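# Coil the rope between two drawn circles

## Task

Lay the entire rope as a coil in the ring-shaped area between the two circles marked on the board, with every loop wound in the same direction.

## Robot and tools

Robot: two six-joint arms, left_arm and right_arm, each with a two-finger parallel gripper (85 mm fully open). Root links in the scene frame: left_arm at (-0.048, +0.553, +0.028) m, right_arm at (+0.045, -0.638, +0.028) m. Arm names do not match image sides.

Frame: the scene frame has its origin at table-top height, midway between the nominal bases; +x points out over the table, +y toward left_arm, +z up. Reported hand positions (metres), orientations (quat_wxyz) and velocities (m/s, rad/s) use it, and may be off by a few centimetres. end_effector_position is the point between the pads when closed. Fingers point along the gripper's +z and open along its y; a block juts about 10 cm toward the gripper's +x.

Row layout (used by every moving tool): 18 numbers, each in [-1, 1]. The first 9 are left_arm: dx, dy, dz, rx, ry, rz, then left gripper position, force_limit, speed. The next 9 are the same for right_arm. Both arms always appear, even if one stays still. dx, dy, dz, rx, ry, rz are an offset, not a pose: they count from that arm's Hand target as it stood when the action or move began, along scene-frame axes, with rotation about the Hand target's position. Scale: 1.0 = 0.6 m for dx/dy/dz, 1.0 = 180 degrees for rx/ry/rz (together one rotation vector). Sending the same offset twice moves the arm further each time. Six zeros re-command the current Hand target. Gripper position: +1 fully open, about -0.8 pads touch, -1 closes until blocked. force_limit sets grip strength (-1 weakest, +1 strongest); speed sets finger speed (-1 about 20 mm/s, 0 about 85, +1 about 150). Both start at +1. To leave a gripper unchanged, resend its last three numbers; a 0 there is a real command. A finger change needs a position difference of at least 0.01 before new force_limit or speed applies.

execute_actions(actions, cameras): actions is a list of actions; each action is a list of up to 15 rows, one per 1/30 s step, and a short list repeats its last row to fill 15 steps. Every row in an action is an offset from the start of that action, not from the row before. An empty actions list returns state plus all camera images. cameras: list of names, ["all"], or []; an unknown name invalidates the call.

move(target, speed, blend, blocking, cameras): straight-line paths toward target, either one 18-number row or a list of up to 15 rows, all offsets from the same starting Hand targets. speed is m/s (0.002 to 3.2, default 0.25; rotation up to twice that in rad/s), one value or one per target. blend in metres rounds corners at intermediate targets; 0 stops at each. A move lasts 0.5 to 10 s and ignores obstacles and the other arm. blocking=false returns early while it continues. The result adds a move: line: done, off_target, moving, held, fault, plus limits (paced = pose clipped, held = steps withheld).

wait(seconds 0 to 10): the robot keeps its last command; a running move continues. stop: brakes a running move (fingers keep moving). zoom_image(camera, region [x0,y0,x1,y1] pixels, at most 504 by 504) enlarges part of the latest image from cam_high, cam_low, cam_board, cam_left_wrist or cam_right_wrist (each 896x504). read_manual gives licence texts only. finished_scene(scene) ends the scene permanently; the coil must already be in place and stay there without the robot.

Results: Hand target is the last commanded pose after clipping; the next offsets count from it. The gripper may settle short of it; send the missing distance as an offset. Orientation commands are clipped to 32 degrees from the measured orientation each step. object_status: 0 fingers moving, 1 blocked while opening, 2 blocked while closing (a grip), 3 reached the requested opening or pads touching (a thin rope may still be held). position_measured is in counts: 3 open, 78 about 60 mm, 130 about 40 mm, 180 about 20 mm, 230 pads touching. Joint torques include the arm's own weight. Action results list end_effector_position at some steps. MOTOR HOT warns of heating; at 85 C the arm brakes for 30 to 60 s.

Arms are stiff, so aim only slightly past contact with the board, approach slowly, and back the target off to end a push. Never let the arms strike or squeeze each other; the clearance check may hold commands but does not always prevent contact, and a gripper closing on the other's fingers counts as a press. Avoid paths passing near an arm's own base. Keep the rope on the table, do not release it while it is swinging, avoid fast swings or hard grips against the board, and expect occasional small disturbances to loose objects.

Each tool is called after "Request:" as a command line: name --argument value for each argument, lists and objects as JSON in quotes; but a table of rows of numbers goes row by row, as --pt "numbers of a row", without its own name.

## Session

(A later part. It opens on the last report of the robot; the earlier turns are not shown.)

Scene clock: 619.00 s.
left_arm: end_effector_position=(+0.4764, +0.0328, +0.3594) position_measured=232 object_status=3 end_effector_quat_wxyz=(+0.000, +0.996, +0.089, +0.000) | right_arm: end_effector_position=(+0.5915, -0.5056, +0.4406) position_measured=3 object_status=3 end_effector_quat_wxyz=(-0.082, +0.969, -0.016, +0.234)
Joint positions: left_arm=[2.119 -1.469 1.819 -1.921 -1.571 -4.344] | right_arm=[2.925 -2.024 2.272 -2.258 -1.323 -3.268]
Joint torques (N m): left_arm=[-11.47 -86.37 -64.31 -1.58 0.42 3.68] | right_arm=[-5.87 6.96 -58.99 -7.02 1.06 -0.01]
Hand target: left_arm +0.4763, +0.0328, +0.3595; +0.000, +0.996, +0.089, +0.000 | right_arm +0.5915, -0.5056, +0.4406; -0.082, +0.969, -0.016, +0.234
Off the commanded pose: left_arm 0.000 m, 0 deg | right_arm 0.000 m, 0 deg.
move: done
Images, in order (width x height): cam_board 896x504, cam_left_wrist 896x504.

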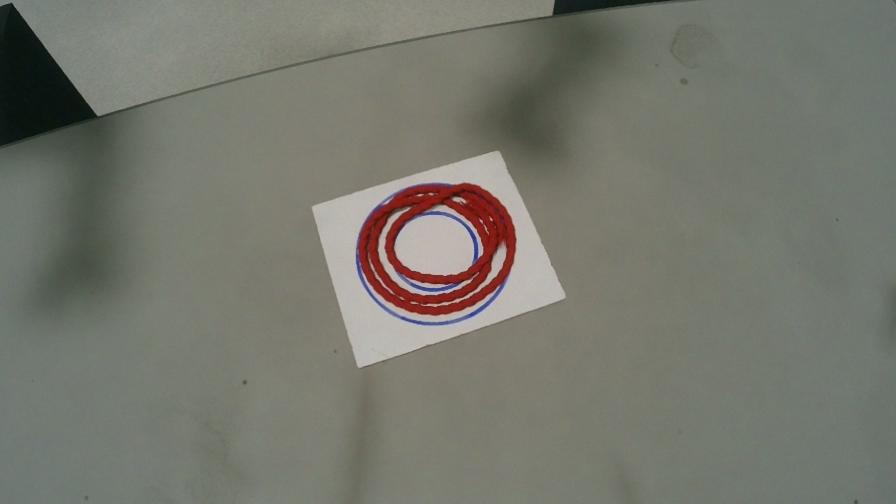

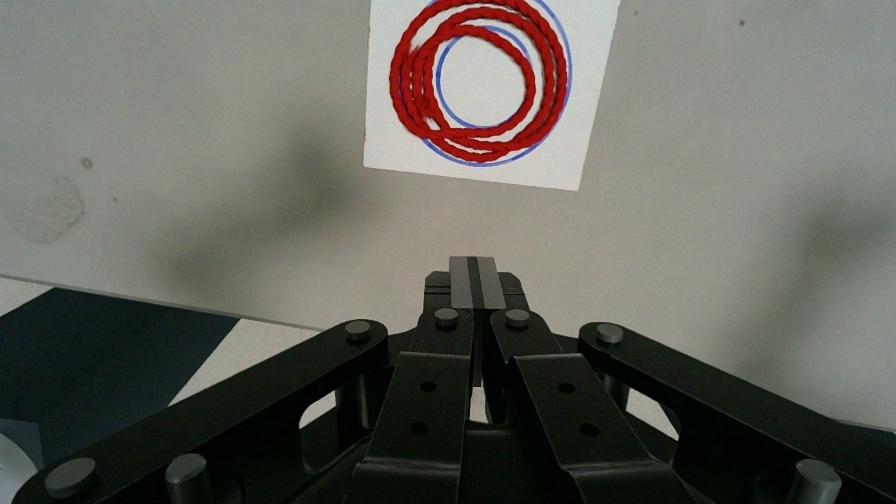

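Request:
move --pt "0.03647 0.14395 -0.39917 0 0 0.0544 -1 -0.7 -0.3 0 0 0 0 0 0 1 1 1" --pt "0.03647 0.14395 -0.55667 0 0 0.0544 -1 -0.7 -0.3 0 0 0 0 0 0 1 1 1" --pt "0.04815 0.11183 -0.55667 0 0 0.0544 -1 -0.7 -0.3 0 0 0 0 0 0 1 1 1" --pt "0.03647 0.14395 -0.55667 0 0 0.0544 -1 -0.7 -0.3 0 0 0 0 0 0 1 1 1" --pt "0.03647 0.14395 -0.39917 0 0 0.0544 -1 -0.7 -0.3 0 0 0 0 0 0 1 1 1" --pt "0 0 0 0 0 0 -1 -0.7 -0.3 0 0 0 0 0 0 1 1 1" --speed '[0.2, 0.08, 0.025, 0.03, 0.12, 0.2]' --blend '[0, 0, 0, 0, 0.02, 0]' --cameras '["cam_board", "cam_left_wrist"]'

Request:
zoom_image --camera "cam_left_wrist" --region '[380, 0, 590, 180]'

Request:
zoom_image --camera "cam_left_wrist" --region '[380, 30, 480, 130]'

Scene clock: 633.77 s.
left_arm: end_effector_position=(+0.4764, +0.0328, +0.3594) position_measured=232 object_status=3 end_effector_quat_wxyz=(+0.000, +0.996, +0.089, +0.000) | right_arm: end_effector_position=(+0.5915, -0.5056, +0.4406) position_measured=3 object_status=3 end_effector_quat_wxyz=(-0.082, +0.969, -0.016, +0.234)
Joint positions: left_arm=[2.119 -1.469 1.819 -1.921 -1.571 -4.344] | right_arm=[2.925 -2.024 2.272 -2.258 -1.323 -3.268]
Joint torques (N m): left_arm=[-11.83 -87.36 -63.99 -1.38 -0.25 2.81] | right_arm=[-5.75 6.52 -58.63 -6.58 1.15 0.02]
Hand target: left_arm +0.4763, +0.0328, +0.3595; +0.000, +0.996, +0.089, +0.000 | right_arm +0.5915, -0.5056, +0.4406; -0.082, +0.969, -0.016, +0.234
Off the commanded pose: left_arm 0.000 m, 0 deg | right_arm 0.000 m, 0 deg.
move: done
Images, in order (width x height): cam_board 896x504, cam_left_wrist 896x504.

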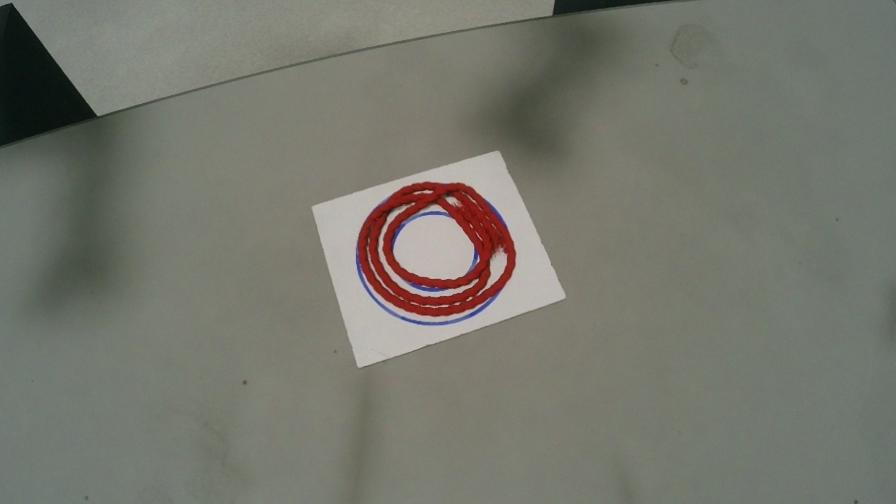

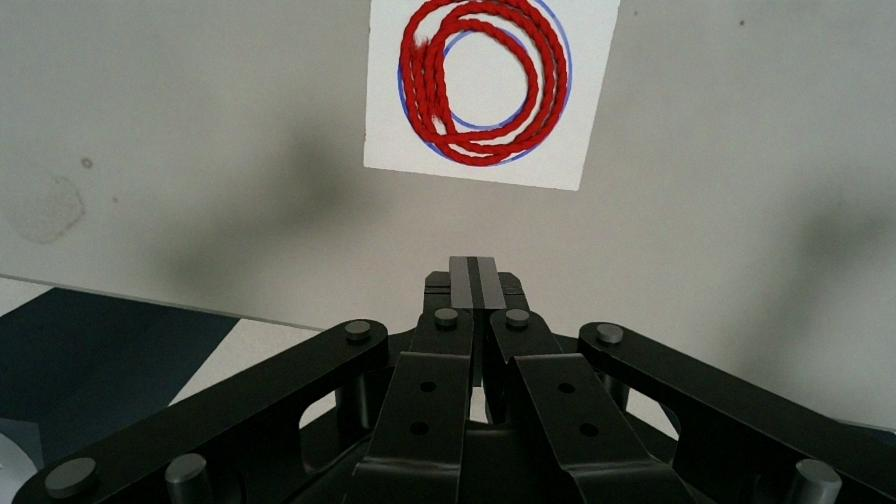

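Scaled by 2.400 from the camera's 896x504 image, which has a finer 1280x720 frame.

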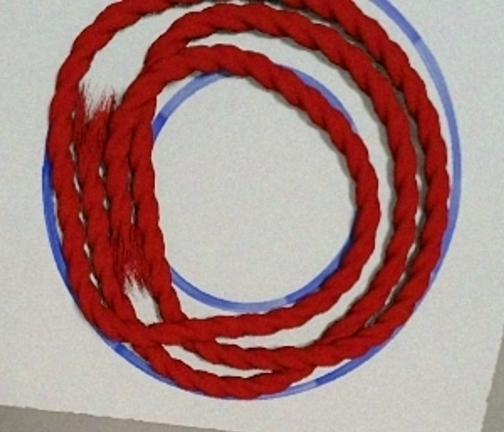

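Scaled by 5.040 from the camera's 896x504 image, which has a finer 1280x720 frame.

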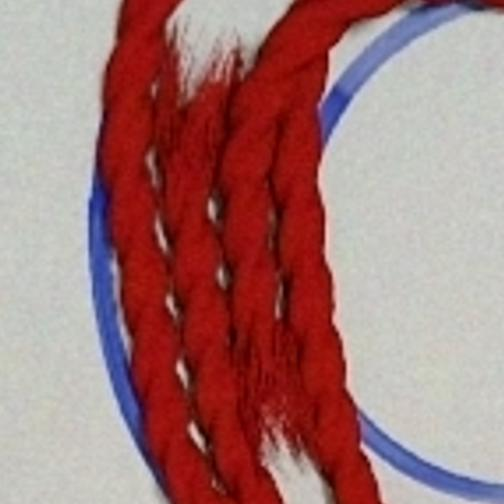

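Request:
move --pt "0.0889 0 -0.39917 0 0 0.0544 -1 -0.7 -0.3 0 0 0 0 0 0 1 1 1" --pt "0.0889 0 -0.55667 0 0 0.0544 -1 -0.7 -0.3 0 0 0 0 0 0 1 1 1" --pt "0.07978 0.02492 -0.55667 0 0 0.0544 -1 -0.7 -0.3 0 0 0 0 0 0 1 1 1" --pt "0.0889 0 -0.55667 0 0 0.0544 -1 -0.7 -0.3 0 0 0 0 0 0 1 1 1" --pt "0.0889 0 -0.39917 0 0 0.0544 -1 -0.7 -0.3 0 0 0 0 0 0 1 1 1" --pt "0 0 0 0 0 0 -1 -0.7 -0.3 0 0 0 0 0 0 1 1 1" --speed '[0.2, 0.08, 0.02, 0.03, 0.12, 0.2]' --blend '[0, 0, 0, 0, 0.02, 0]' --cameras '["cam_board", "cam_left_wrist"]'

Request:
zoom_image --camera "cam_left_wrist" --region '[380, 0, 590, 180]'

Request:
zoom_image --camera "cam_left_wrist" --region '[380, 30, 480, 130]'

Scene clock: 647.87 s.
left_arm: end_effector_position=(+0.4764, +0.0328, +0.3594) position_measured=232 object_status=3 end_effector_quat_wxyz=(+0.000, +0.996, +0.089, +0.000) | right_arm: end_effector_position=(+0.5915, -0.5056, +0.4406) position_measured=3 object_status=3 end_effector_quat_wxyz=(-0.082, +0.969, -0.016, +0.234)
Joint positions: left_arm=[2.119 -1.469 1.819 -1.921 -1.571 -4.344] | right_arm=[2.925 -2.024 2.272 -2.258 -1.323 -3.268]
Joint torques (N m): left_arm=[-12.74 -87.07 -64.17 -1.75 -0.25 3.51] | right_arm=[-4.59 7.17 -58.62 -6.22 1.11 -0.12]
Hand target: left_arm +0.4763, +0.0328, +0.3595; +0.000, +0.996, +0.089, +0.000 | right_arm +0.5915, -0.5056, +0.4406; -0.082, +0.969, -0.016, +0.234
Off the commanded pose: left_arm 0.000 m, 0 deg | right_arm 0.000 m, 0 deg.
move: done
Images, in order (width x height): cam_board 896x504, cam_left_wrist 896x504.

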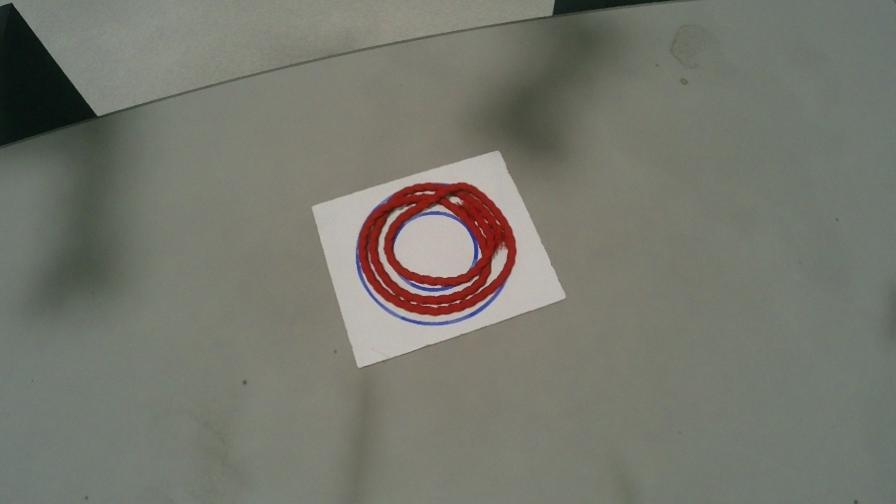

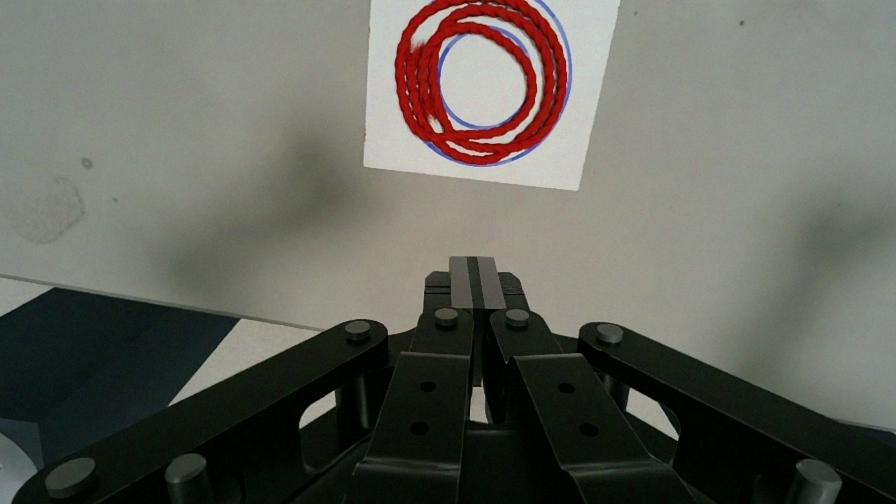

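Scaled by 2.400 from the camera's 896x504 image, which has a finer 1280x720 frame.

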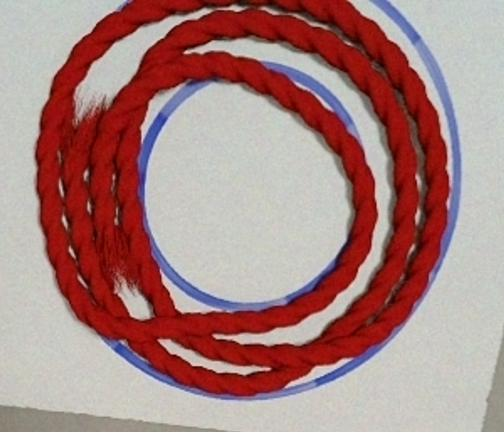

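Scaled by 5.040 from the camera's 896x504 image, which has a finer 1280x720 frame.

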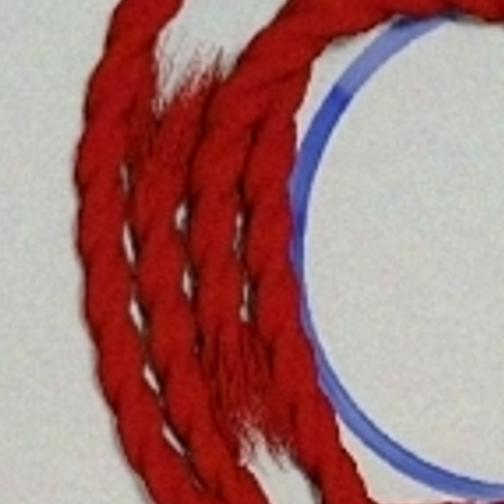

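Request:
move --pt "0.11587 0.1626 -0.39917 0 0 -0.0844 -1 -0.7 -0.3 0 0 0 0 0 0 1 1 1" --pt "0.11587 0.1626 -0.55667 0 0 -0.0844 -1 -0.7 -0.3 0 0 0 0 0 0 1 1 1" --pt "0.1127 0.1264 -0.55667 0 0 -0.0844 -1 -0.7 -0.3 0 0 0 0 0 0 1 1 1" --pt "0.11587 0.1626 -0.55667 0 0 -0.0844 -1 -0.7 -0.3 0 0 0 0 0 0 1 1 1" --pt "0.11587 0.1626 -0.39917 0 0 -0.0844 -1 -0.7 -0.3 0 0 0 0 0 0 1 1 1" --pt "0 0 0 0 0 0 -1 -0.7 -0.3 0 0 0 0 0 0 1 1 1" --speed '[0.2, 0.08, 0.025, 0.03, 0.12, 0.2]' --blend '[0, 0, 0, 0, 0.02, 0]' --cameras '["cam_board", "cam_left_wrist"]'

Request:
zoom_image --camera "cam_left_wrist" --region '[380, 0, 590, 180]'

Request:
zoom_image --camera "cam_left_wrist" --region '[380, 30, 480, 130]'

Request:
zoom_image --camera "cam_left_wrist" --region '[380, 0, 480, 100]'

Scene clock: 663.07 s.
left_arm: end_effector_position=(+0.4764, +0.0328, +0.3594) position_measured=232 object_status=3 end_effector_quat_wxyz=(+0.000, +0.996, +0.089, +0.000) | right_arm: end_effector_position=(+0.5915, -0.5056, +0.4406) position_measured=3 object_status=3 end_effector_quat_wxyz=(-0.082, +0.969, -0.016, +0.234)
Joint positions: left_arm=[2.119 -1.469 1.819 -1.921 -1.571 -4.344] | right_arm=[2.925 -2.024 2.272 -2.258 -1.323 -3.268]
Joint torques (N m): left_arm=[-13.41 -89.57 -63.84 -1.32 0.95 -5.1] | right_arm=[-5.39 6.45 -58.07 -6.03 1.13 -0.15]
Hand target: left_arm +0.4763, +0.0328, +0.3595; +0.000, +0.996, +0.089, +0.000 | right_arm +0.5915, -0.5056, +0.4406; -0.082, +0.969, -0.016, +0.234
Off the commanded pose: left_arm 0.000 m, 0 deg | right_arm 0.000 m, 0 deg.
move: done
Images, in order (width x height): cam_board 896x504, cam_left_wrist 896x504.

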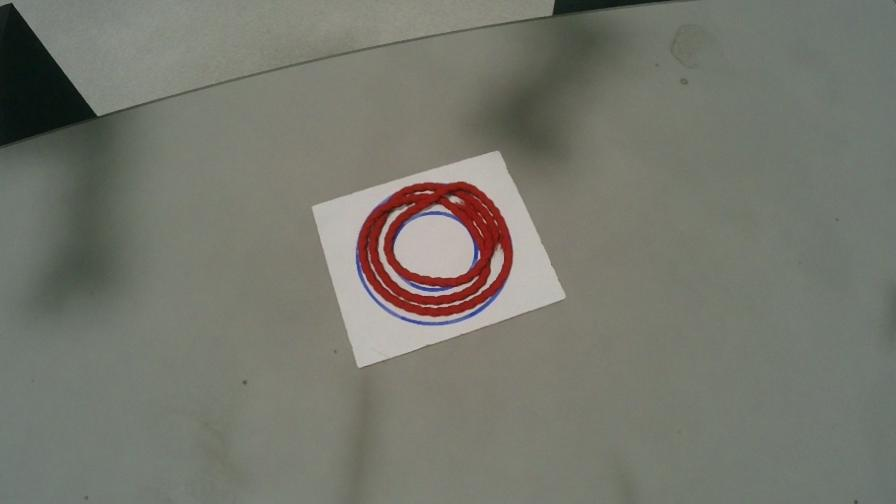

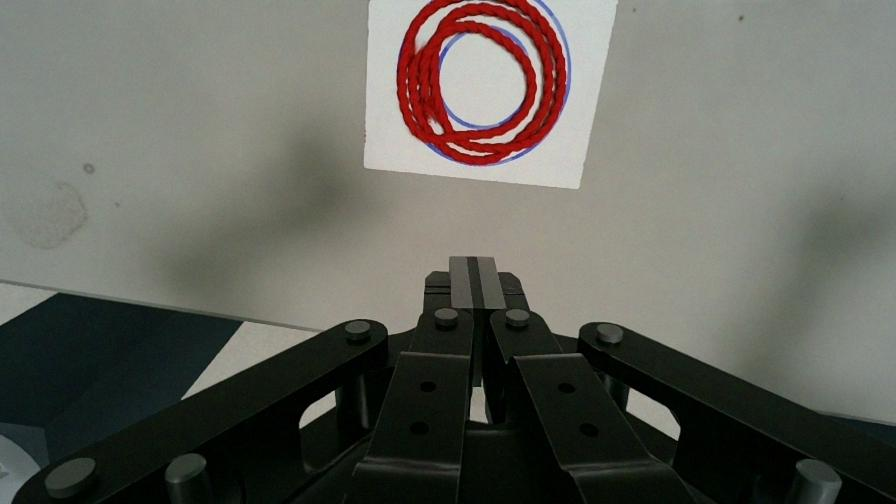

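Scaled by 2.400 from the camera's 896x504 image, which has a finer 1280x720 frame.

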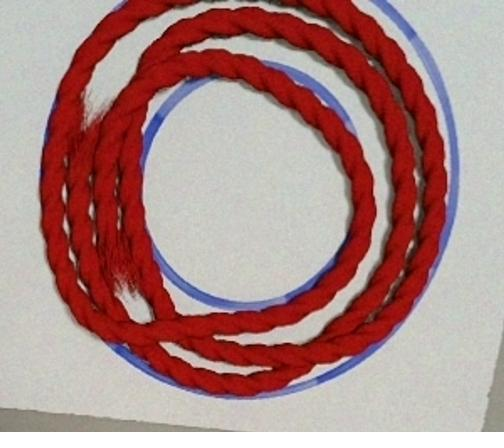

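Scaled by 5.040 from the camera's 896x504 image, which has a finer 1280x720 frame.

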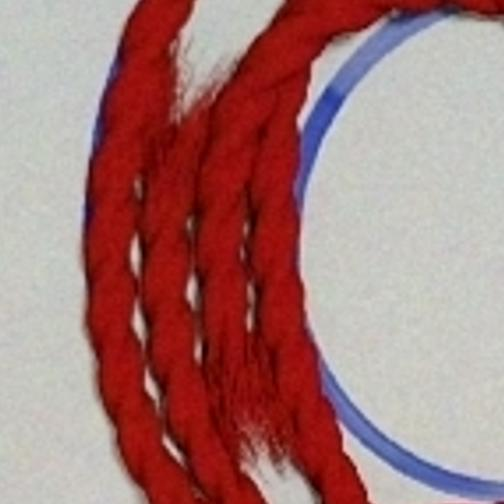

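Scaled by 5.040 from the camera's 896x504 image, which has a finer 1280x720 frame.

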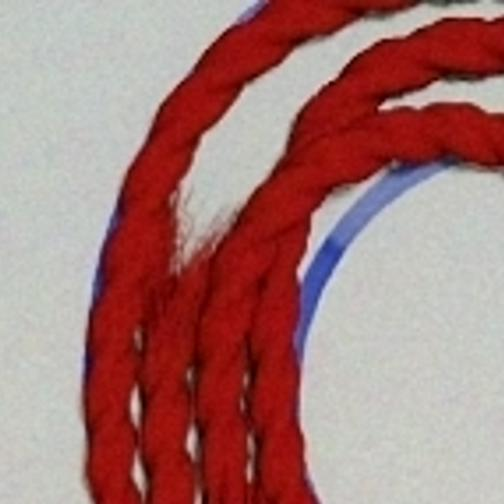

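Request:
zoom_image --camera "cam_left_wrist" --region '[390, 0, 440, 50]'

Request:
zoom_image --camera "cam_board" --region '[430, 175, 530, 275]'

Scaled by 10.080 from the camera's 896x504 image, which has a finer 1280x720 frame.

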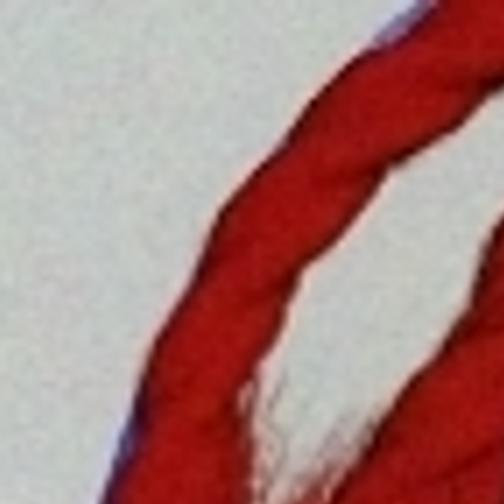

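Scaled by 5.040 from the camera's 896x504 image, which has a finer 1280x720 frame.

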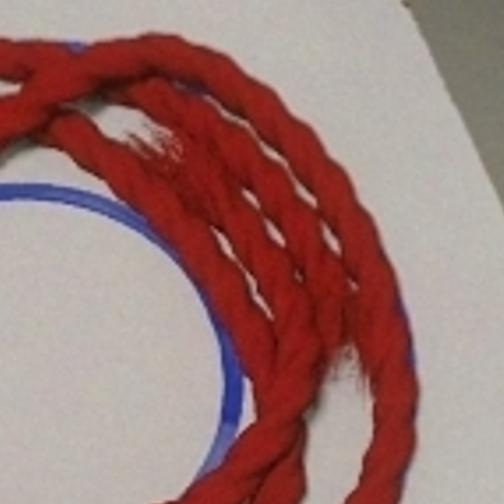

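Request:
zoom_image --camera "cam_left_wrist" --region '[390, 90, 460, 160]'

Scaled by 7.200 from the camera's 896x504 image, which has a finer 1280x720 frame.

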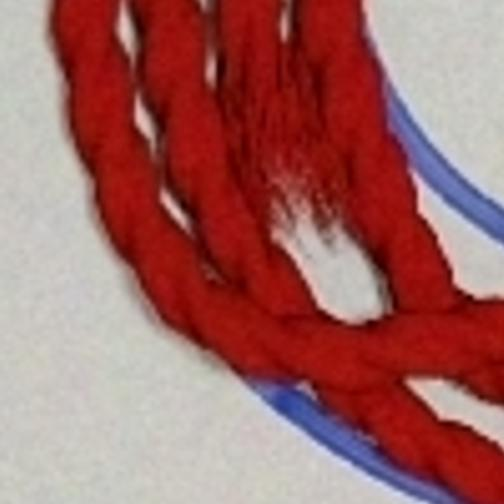

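Request:
move --pt "0.18915 0.1409 -0.39917 0 0 -0.2122 -1 -0.7 -0.3 0 0 0 0 0 0 1 1 1" --pt "0.18915 0.1409 -0.55667 0 0 -0.2122 -1 -0.7 -0.3 0 0 0 0 0 0 1 1 1" --pt "0.17155 0.10778 -0.55667 0 0 -0.2122 -1 -0.7 -0.3 0 0 0 0 0 0 1 1 1" --pt "0.18915 0.1409 -0.55667 0 0 -0.2122 -1 -0.7 -0.3 0 0 0 0 0 0 1 1 1" --pt "0.18915 0.1409 -0.47 0 0 -0.2122 -1 -0.7 -0.3 0 0 0 0 0 0 1 1 1" --speed '[0.2, 0.08, 0.025, 0.03, 0.12]' --blend 0

Scene clock: 687.73 s.
left_arm: end_effector_position=(+0.5899, +0.1173, +0.0774) position_measured=232 object_status=3 end_effector_quat_wxyz=(+0.000, +0.970, -0.242, +0.000) | right_arm: end_effector_position=(+0.5915, -0.5056, +0.4406) position_measured=3 object_status=3 end_effector_quat_wxyz=(-0.082, +0.969, -0.016, +0.234)
Joint positions: left_arm=[2.312 -1.146 1.989 -2.414 -1.571 -3.484] | right_arm=[2.925 -2.024 2.272 -2.258 -1.323 -3.268]
Joint torques (N m): left_arm=[1.29 -109.27 -50.13 -1.27 0.99 0.58] | right_arm=[-3.24 6.21 -58.63 -5.58 1.37 -0.28]
Hand target: left_arm +0.5898, +0.1173, +0.0775; +0.000, +0.970, -0.242, +0.000 | right_arm +0.5915, -0.5056, +0.4406; -0.082, +0.969, -0.016, +0.234
Off the commanded pose: left_arm 0.000 m, 0 deg | right_arm 0.000 m, 0 deg.
move: done

Request:
move --pt "-0.2132 -0.02235 0 0 0 0.3778 -1 -0.7 -0.3 0 0 0 0 0 0 1 1 1" --pt "-0.2132 -0.02235 -0.08667 0 0 0.3778 -1 -0.7 -0.3 0 0 0 0 0 0 1 1 1" --pt "-0.1891 -0.05107 -0.08667 0 0 0.3778 -1 -0.7 -0.3 0 0 0 0 0 0 1 1 1" --pt "-0.2132 -0.02235 -0.08667 0 0 0.3778 -1 -0.7 -0.3 0 0 0 0 0 0 1 1 1" --pt "-0.2132 -0.02235 0.0708 0 0 0.3778 -1 -0.7 -0.3 0 0 0 0 0 0 1 1 1" --speed '[0.25, 0.06, 0.025, 0.03, 0.12]' --blend 0

Request:
move --target '[0.02403, -0.11848, 0.39917, 0, 0, -0.1656, -1, -0.7, -0.3, 0,0,0,0,0,0,1,1,1]' --speed 0.2 --cameras '["cam_board", "cam_left_wrist"]'

Request:
zoom_image --camera "cam_left_wrist" --region '[380, 0, 590, 180]'

Request:
zoom_image --camera "cam_left_wrist" --region '[390, 0, 490, 100]'

Request:
zoom_image --camera "cam_left_wrist" --region '[390, 70, 490, 170]'

Scene clock: 697.57 s.
left_arm: end_effector_position=(+0.4619, +0.1039, +0.1199) position_measured=232 object_status=3 end_effector_quat_wxyz=(+0.000, +0.940, +0.342, +0.000) | right_arm: end_effector_position=(+0.5915, -0.5056, +0.4406) position_measured=3 object_status=3 end_effector_quat_wxyz=(-0.082, +0.969, -0.016, +0.234)
Joint positions: left_arm=[2.157 -1.323 2.149 -2.397 -1.571 -4.826] | right_arm=[2.925 -2.024 2.272 -2.258 -1.323 -3.268]
Joint torques (N m): left_arm=[9.89 -86.91 -50.67 -1.72 0.03 -3.04] | right_arm=[-3.75 5.9 -58.22 -5.26 1.27 -0.36]
Hand target: left_arm +0.4619, +0.1039, +0.1200; +0.000, +0.940, +0.342, +0.000 | right_arm +0.5915, -0.5056, +0.4406; -0.082, +0.969, -0.016, +0.234
Off the commanded pose: left_arm 0.000 m, 0 deg | right_arm 0.000 m, 0 deg.
move: done

Scene clock: 699.43 s.
left_arm: end_effector_position=(+0.4763, +0.0328, +0.3594) position_measured=232 object_status=3 end_effector_quat_wxyz=(+0.000, +0.996, +0.089, +0.000) | right_arm: end_effector_position=(+0.5915, -0.5056, +0.4406) position_measured=3 object_status=3 end_effector_quat_wxyz=(-0.082, +0.969, -0.016, +0.234)
Joint positions: left_arm=[2.119 -1.469 1.82 -1.921 -1.571 -4.344] | right_arm=[2.925 -2.024 2.272 -2.258 -1.323 -3.268]
Joint torques (N m): left_arm=[-10.82 -88.74 -63.11 -1.61 -0.61 3.25] | right_arm=[-2.77 5.45 -58.29 -5.34 1.31 -0.48]
Hand target: left_arm +0.4763, +0.0328, +0.3595; +0.000, +0.996, +0.089, +0.000 | right_arm +0.5915, -0.5056, +0.4406; -0.082, +0.969, -0.016, +0.234
Off the commanded pose: left_arm 0.000 m, 0 deg | right_arm 0.000 m, 0 deg.
move: done
Images, in order (width x height): cam_board 896x504, cam_left_wrist 896x504.

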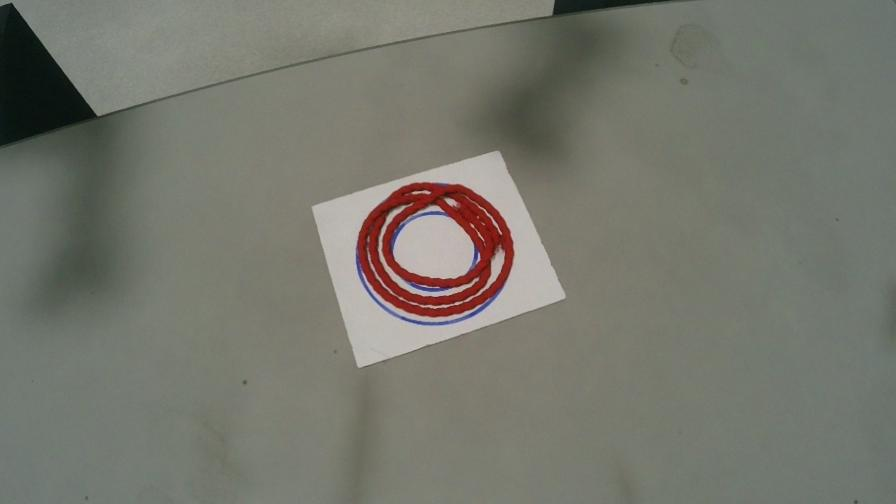

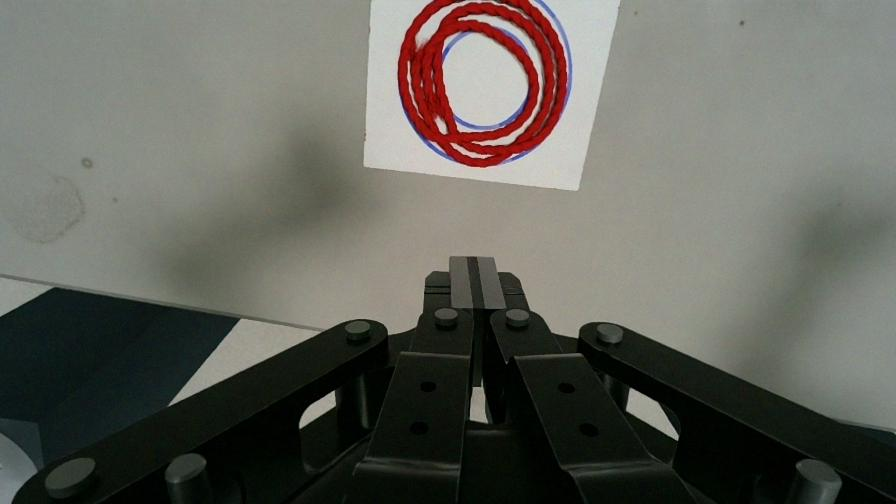

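Scaled by 2.400 from the camera's 896x504 image, which has a finer 1280x720 frame.

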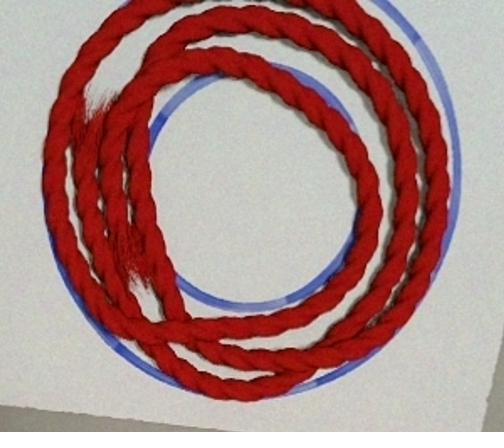

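Scaled by 5.040 from the camera's 896x504 image, which has a finer 1280x720 frame.

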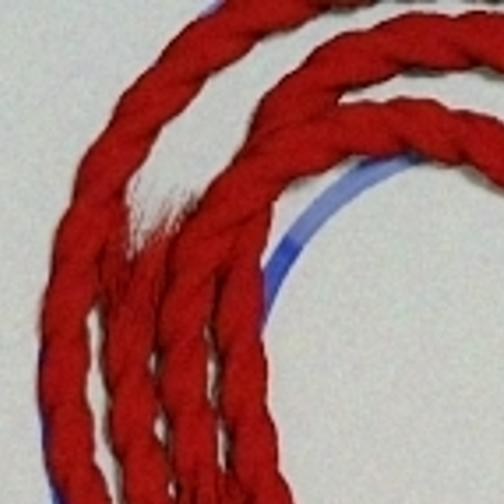

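Scaled by 5.040 from the camera's 896x504 image, which has a finer 1280x720 frame.

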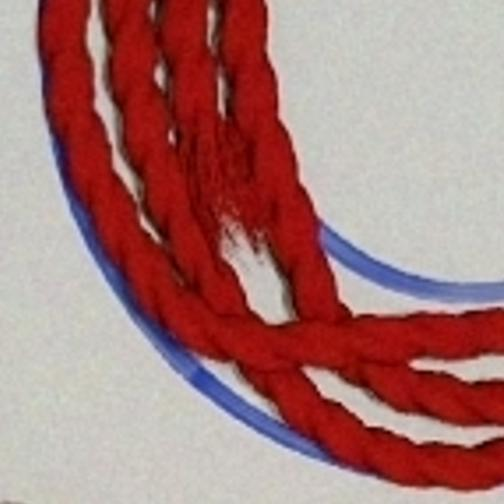

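Request:
zoom_image --camera "cam_left_wrist" --region '[390, 0, 440, 50]'

Request:
zoom_image --camera "cam_left_wrist" --region '[395, 40, 455, 100]'

Scaled by 10.080 from the camera's 896x504 image, which has a finer 1280x720 frame.

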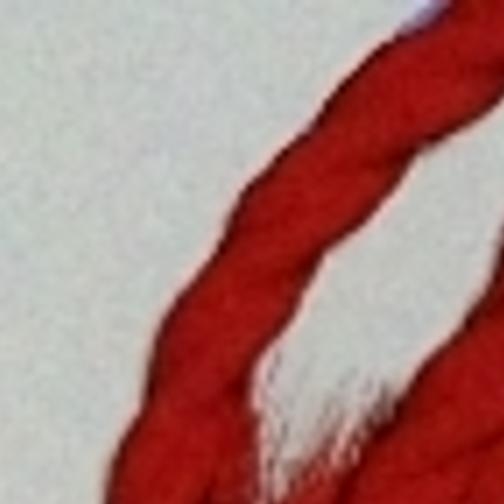

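Scaled by 8.400 from the camera's 896x504 image, which has a finer 1280x720 frame.

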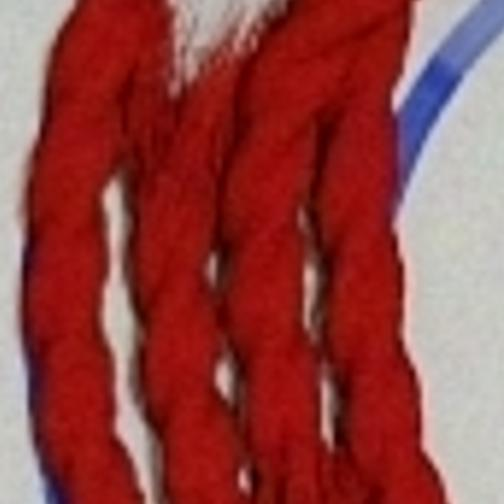

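Request:
move --pt "0.18915 0.1409 -0.39917 0 0 -0.2122 -1 -0.7 -0.3 0 0 0 0 0 0 1 1 1" --pt "0.18915 0.1409 -0.55667 0 0 -0.2122 -1 -0.7 -0.3 0 0 0 0 0 0 1 1 1" --pt "0.16685 0.09897 -0.55667 0 0 -0.2122 -1 -0.7 -0.3 0 0 0 0 0 0 1 1 1" --pt "0.18915 0.1409 -0.55667 0 0 -0.2122 -1 -0.7 -0.3 0 0 0 0 0 0 1 1 1" --pt "0.18915 0.1409 -0.39917 0 0 -0.2122 -1 -0.7 -0.3 0 0 0 0 0 0 1 1 1" --speed '[0.2, 0.08, 0.025, 0.04, 0.12]' --blend 0

Scene clock: 714.70 s.
left_arm: end_effector_position=(+0.5898, +0.1174, +0.1199) position_measured=232 object_status=3 end_effector_quat_wxyz=(+0.000, +0.970, -0.242, +0.000) end_effector_velocity=(+0.001, +0.001, +0.002) end_effector_angular_velocity=(+0.001, +0.000, +0.001) | right_arm: end_effector_position=(+0.5915, -0.5056, +0.4406) position_measured=3 object_status=3 end_effector_quat_wxyz=(-0.082, +0.969, -0.016, +0.234)
Joint positions: left_arm=[2.312 -1.2 1.968 -2.339 -1.571 -3.484] | right_arm=[2.925 -2.024 2.272 -2.258 -1.323 -3.268]
Joint velocities: left_arm=[0.001 -0.002 -0.002 0.005 0.001 0] | right_arm=[within noise]
Joint torques (N m): left_arm=[2.08 -103.93 -52.75 -1.5 -0.31 -0.1] | right_arm=[-3.02 5.8 -58.48 -4.75 1.2 -0.56]
Hand target: left_arm +0.5898, +0.1173, +0.1200; +0.000, +0.970, -0.242, +0.000 | right_arm +0.5915, -0.5056, +0.4406; -0.082, +0.969, -0.016, +0.234
Off the commanded pose: left_arm 0.000 m, 0 deg | right_arm 0.000 m, 0 deg.
move: done

Request:
move --target '[-0.18915, -0.1409, 0.39917, 0, 0, 0.2122, 0.428, -1, 0, 0,0,0,0,0,0,1,1,1]' --speed 0.2 --cameras '["cam_left_wrist"]'

Request:
zoom_image --camera "cam_left_wrist" --region '[380, 0, 590, 180]'

Request:
zoom_image --camera "cam_left_wrist" --region '[390, 0, 440, 50]'

Request:
zoom_image --camera "cam_left_wrist" --region '[395, 40, 455, 100]'

Scene clock: 718.90 s.
left_arm: end_effector_position=(+0.4764, +0.0328, +0.3594) position_measured=75 object_status=3 end_effector_quat_wxyz=(+0.000, +0.996, +0.089, +0.000) | right_arm: end_effector_position=(+0.5915, -0.5056, +0.4406) position_measured=3 object_status=3 end_effector_quat_wxyz=(-0.082, +0.969, -0.016, +0.234)
Joint positions: left_arm=[2.119 -1.469 1.819 -1.921 -1.571 -4.344] | right_arm=[2.925 -2.024 2.272 -2.258 -1.323 -3.268]
Joint torques (N m): left_arm=[-13.7 -89.22 -63.29 -1.56 1.14 -5.03] | right_arm=[-2.03 6.02 -58.77 -4.59 1.17 -0.64]
Hand target: left_arm +0.4763, +0.0328, +0.3595; +0.000, +0.996, +0.089, +0.000 | right_arm +0.5915, -0.5056, +0.4406; -0.082, +0.969, -0.016, +0.234
Off the commanded pose: left_arm 0.000 m, 0 deg | right_arm 0.000 m, 0 deg.
move: done
Images, in order (width x height): cam_left_wrist 896x504.

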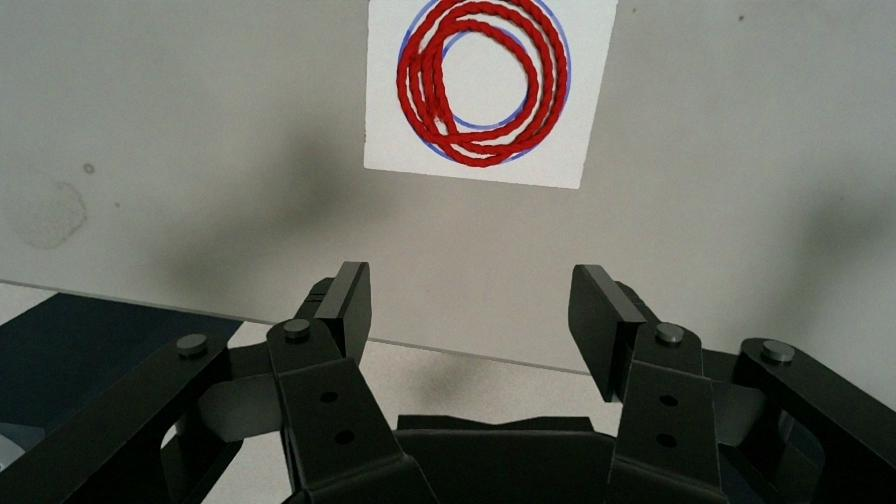

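Scaled by 2.400 from the camera's 896x504 image, which has a finer 1280x720 frame.

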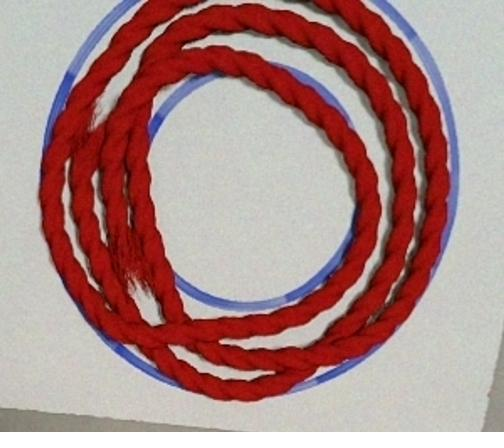

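Scaled by 10.080 from the camera's 896x504 image, which has a finer 1280x720 frame.

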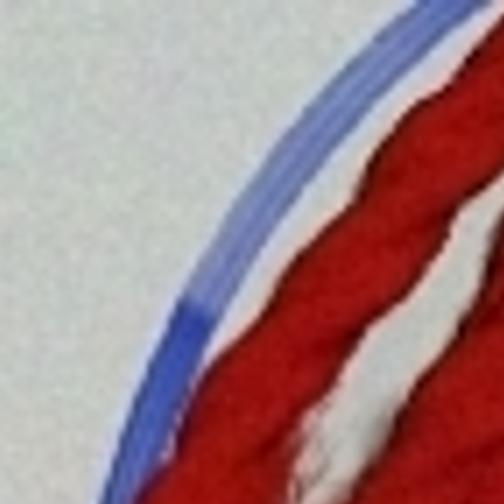

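Scaled by 8.400 from the camera's 896x504 image, which has a finer 1280x720 frame.

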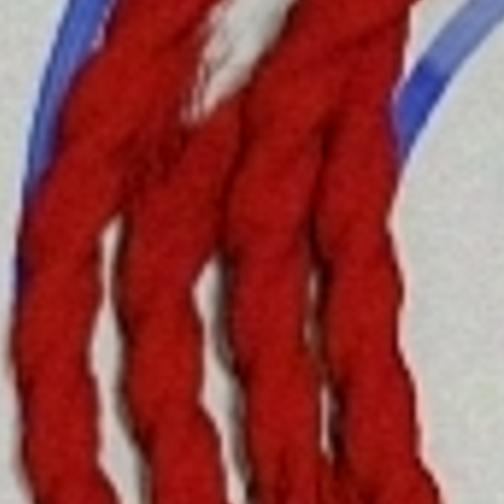

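Request:
move --pt "0.07328 0.07548 -0.39917 0 0 0.0211 0.428 -1 0 0 0 0 0 0 0 1 1 1" --pt "0.07328 0.07548 -0.56167 0 0 0.0211 0.428 -1 0 0 0 0 0 0 0 1 1 1" --speed '[0.2, 0.06]' --blend 0 --cameras '["cam_left_wrist", "cam_board"]'

Scene clock: 724.77 s.
left_arm: end_effector_position=(+0.5203, +0.0781, +0.0226) position_measured=75 object_status=3 end_effector_quat_wxyz=(+0.000, +0.993, +0.122, +0.000) | right_arm: end_effector_position=(+0.5915, -0.5056, +0.4406) position_measured=3 object_status=3 end_effector_quat_wxyz=(-0.082, +0.969, -0.016, +0.234)
Joint positions: left_arm=[2.205 -1.104 2.071 -2.538 -1.571 -4.324] | right_arm=[2.925 -2.024 2.272 -2.258 -1.323 -3.268]
Joint torques (N m): left_arm=[16.59 -83.01 -21.26 -7.01 -0.98 2.6] | right_arm=[-3.41 6.12 -57.83 -4.49 1.15 -0.64]
Hand target: left_arm +0.5203, +0.0781, +0.0225; +0.000, +0.993, +0.122, +0.000 | right_arm +0.5915, -0.5056, +0.4406; -0.082, +0.969, -0.016, +0.234
Off the commanded pose: left_arm 0.000 m, 0 deg | right_arm 0.000 m, 0 deg.
move: done
Images, in order (width x height): cam_board 896x504, cam_left_wrist 896x504.

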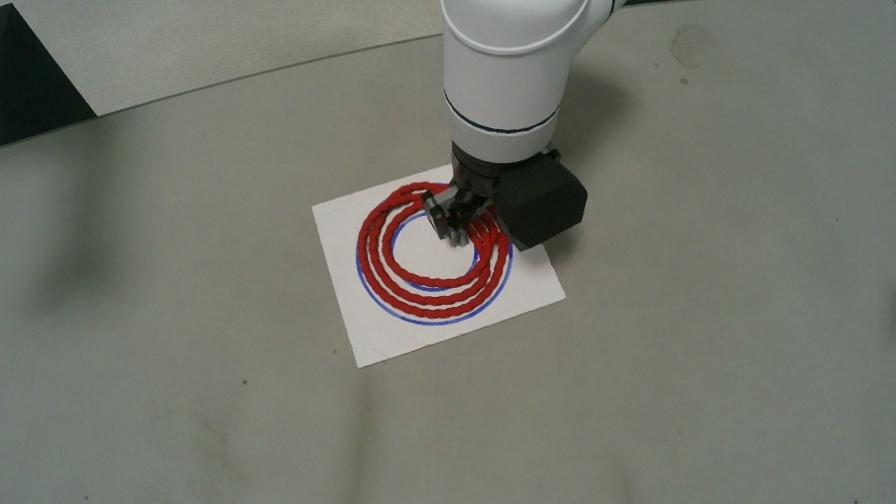

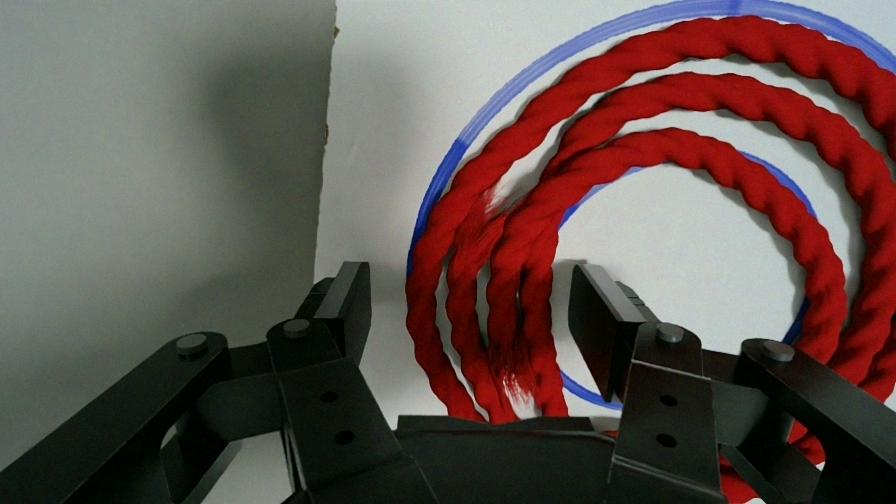

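Request:
execute_actions --actions '[[[0,0,0,0,0,0,0.0047,-1,-1,0,0,0,0,0,0,1,1,1]],[[0,0,0,0,0,0,0.0047,-1,-1,0,0,0,0,0,0,1,1,1]],[[0,0,0,0,0,0,0.0047,-1,-1,0,0,0,0,0,0,1,1,1]]]' --cameras '["cam_left_wrist"]'

Scene clock: 727.63 s.
left_arm: end_effector_position=(+0.5203, +0.0781, +0.0225) position_measured=128 object_status=3 end_effector_quat_wxyz=(+0.000, +0.993, +0.122, +0.000) | right_arm: end_effector_position=(+0.5915, -0.5056, +0.4406) position_measured=3 object_status=3 end_effector_quat_wxyz=(-0.082, +0.969, -0.016, +0.234)
Joint positions: left_arm=[2.205 -1.104 2.071 -2.538 -1.571 -4.324] | right_arm=[2.925 -2.024 2.272 -2.258 -1.323 -3.268]
Joint torques (N m): left_arm=[16.48 -59.37 -21.52 0.67 0.46 2.38] | right_arm=[-2.13 5.67 -58.08 -4.36 1.12 -0.56]
Hand target: left_arm +0.5203, +0.0781, +0.0225; +0.000, +0.993, +0.122, +0.000 | right_arm +0.5915, -0.5056, +0.4406; -0.082, +0.969, -0.016, +0.234
Off the commanded pose: left_arm 0.000 m, 0 deg | right_arm 0.000 m, 0 deg.
Step readings (end_effector_position of left_arm | right_arm):
0: (+0.5203, +0.0781, +0.0225) | (+0.5915, -0.5056, +0.4406)
1: (+0.5203, +0.0781, +0.0225) | (+0.5915, -0.5056, +0.4406)
2: (+0.5203, +0.0781, +0.0225) | (+0.5915, -0.5056, +0.4406)
4: (+0.5203, +0.0781, +0.0225) | (+0.5915, -0.5056, +0.4406)
8: (+0.5203, +0.0781, +0.0225) | (+0.5915, -0.5056, +0.4406)
15: (+0.5203, +0.0781, +0.0225) | (+0.5915, -0.5056, +0.4406)
16: (+0.5203, +0.0781, +0.0225) | (+0.5915, -0.5056, +0.4406)
17: (+0.5203, +0.0781, +0.0225) | (+0.5915, -0.5056, +0.4406)
19: (+0.5203, +0.0781, +0.0225) | (+0.5915, -0.5056, +0.4406)
23: (+0.5203, +0.0781, +0.0225) | (+0.5915, -0.5056, +0.4406)
30: (+0.5203, +0.0780, +0.0225) | (+0.5915, -0.5056, +0.4406)
31: (+0.5203, +0.0780, +0.0225) | (+0.5915, -0.5056, +0.4406)
32: (+0.5203, +0.0780, +0.0225) | (+0.5915, -0.5056, +0.4406)
34: (+0.5203, +0.0781, +0.0225) | (+0.5915, -0.5056, +0.4406)
38: (+0.5203, +0.0781, +0.0225) | (+0.5915, -0.5056, +0.4406)
45: (+0.5203, +0.0781, +0.0225) | (+0.5915, -0.5056, +0.4406)
Images, in order (width x height): cam_left_wrist 896x504.

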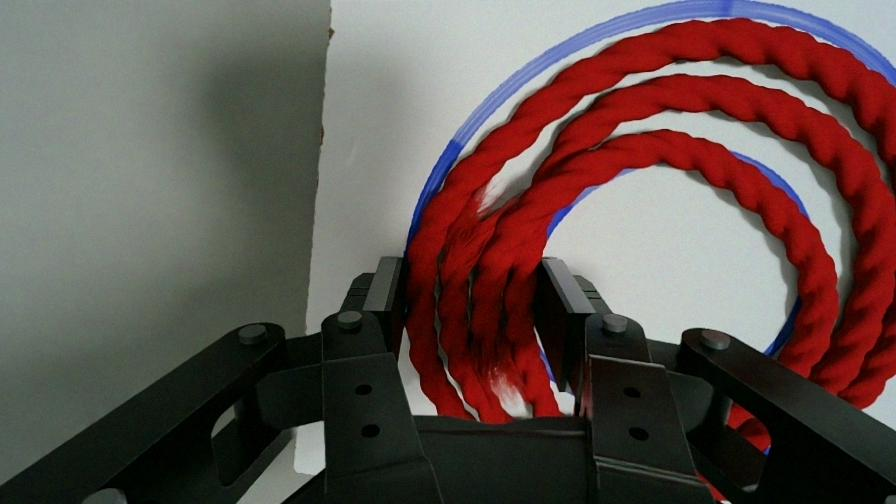

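Request:
execute_actions --actions '[[[0,0,0,0,0,0,-0.06,-1,-1,0,0,0,0,0,0,1,1,1]],[[0,0,0,0,0,0,-0.06,-1,-1,0,0,0,0,0,0,1,1,1]]]' --cameras '["cam_left_wrist"]'

Request:
zoom_image --camera "cam_left_wrist" --region '[320, 120, 660, 440]'

Scene clock: 730.50 s.
left_arm: end_effector_position=(+0.5203, +0.0781, +0.0225) position_measured=136 object_status=3 end_effector_quat_wxyz=(+0.000, +0.993, +0.122, +0.000) | right_arm: end_effector_position=(+0.5915, -0.5056, +0.4406) position_measured=3 object_status=3 end_effector_quat_wxyz=(-0.082, +0.969, -0.016, +0.234)
Joint positions: left_arm=[2.205 -1.104 2.071 -2.538 -1.571 -4.324] | right_arm=[2.925 -2.024 2.272 -2.258 -1.323 -3.268]
Joint torques (N m): left_arm=[17.87 -59.24 -21.4 0.8 0.66 1.52] | right_arm=[-2.06 5.3 -57.98 -4.37 1.09 -0.69]
Hand target: left_arm +0.5203, +0.0781, +0.0225; +0.000, +0.993, +0.122, +0.000 | right_arm +0.5915, -0.5056, +0.4406; -0.082, +0.969, -0.016, +0.234
Off the commanded pose: left_arm 0.000 m, 0 deg | right_arm 0.000 m, 0 deg.
Step readings (end_effector_position of left_arm | right_arm):
0: (+0.5203, +0.0781, +0.0225) | (+0.5915, -0.5056, +0.4406)
1: (+0.5203, +0.0781, +0.0225) | (+0.5915, -0.5056, +0.4406)
2: (+0.5203, +0.0781, +0.0225) | (+0.5915, -0.5056, +0.4406)
4: (+0.5203, +0.0781, +0.0225) | (+0.5915, -0.5056, +0.4406)
8: (+0.5203, +0.0781, +0.0225) | (+0.5915, -0.5056, +0.4406)
15: (+0.5203, +0.0781, +0.0225) | (+0.5915, -0.5056, +0.4406)
16: (+0.5203, +0.0781, +0.0225) | (+0.5915, -0.5056, +0.4406)
17: (+0.5203, +0.0781, +0.0225) | (+0.5915, -0.5056, +0.4406)
19: (+0.5203, +0.0781, +0.0225) | (+0.5915, -0.5056, +0.4406)
23: (+0.5203, +0.0781, +0.0225) | (+0.5915, -0.5056, +0.4406)
30: (+0.5203, +0.0781, +0.0225) | (+0.5915, -0.5056, +0.4406)
Images, in order (width x height): cam_left_wrist 896x504.

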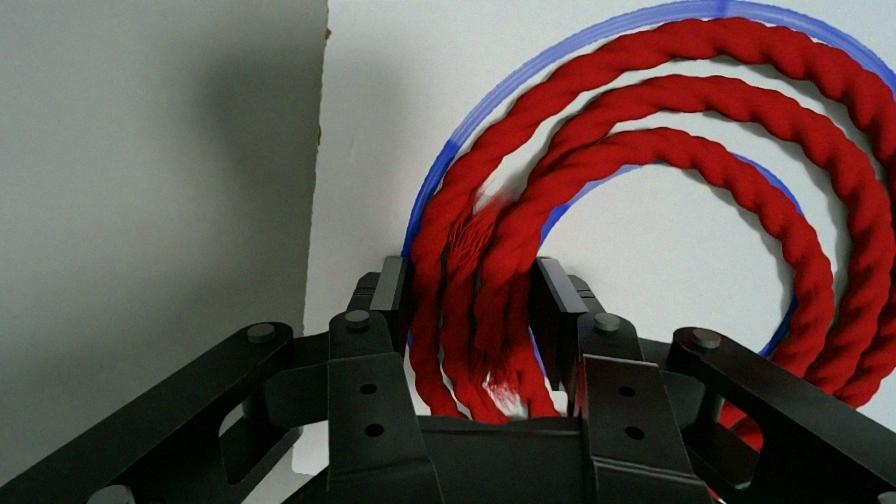

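Scaled by 1.482 from the camera's 896x504 image, which has a finer 1280x720 frame.

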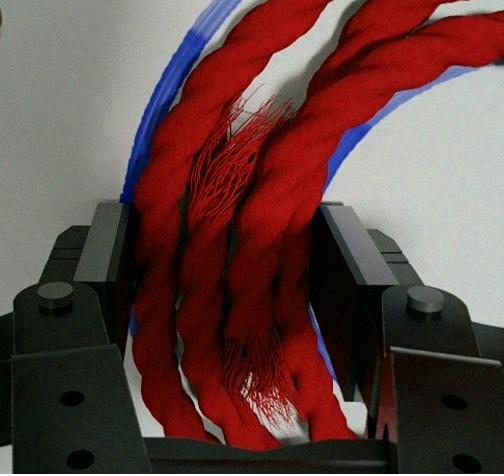

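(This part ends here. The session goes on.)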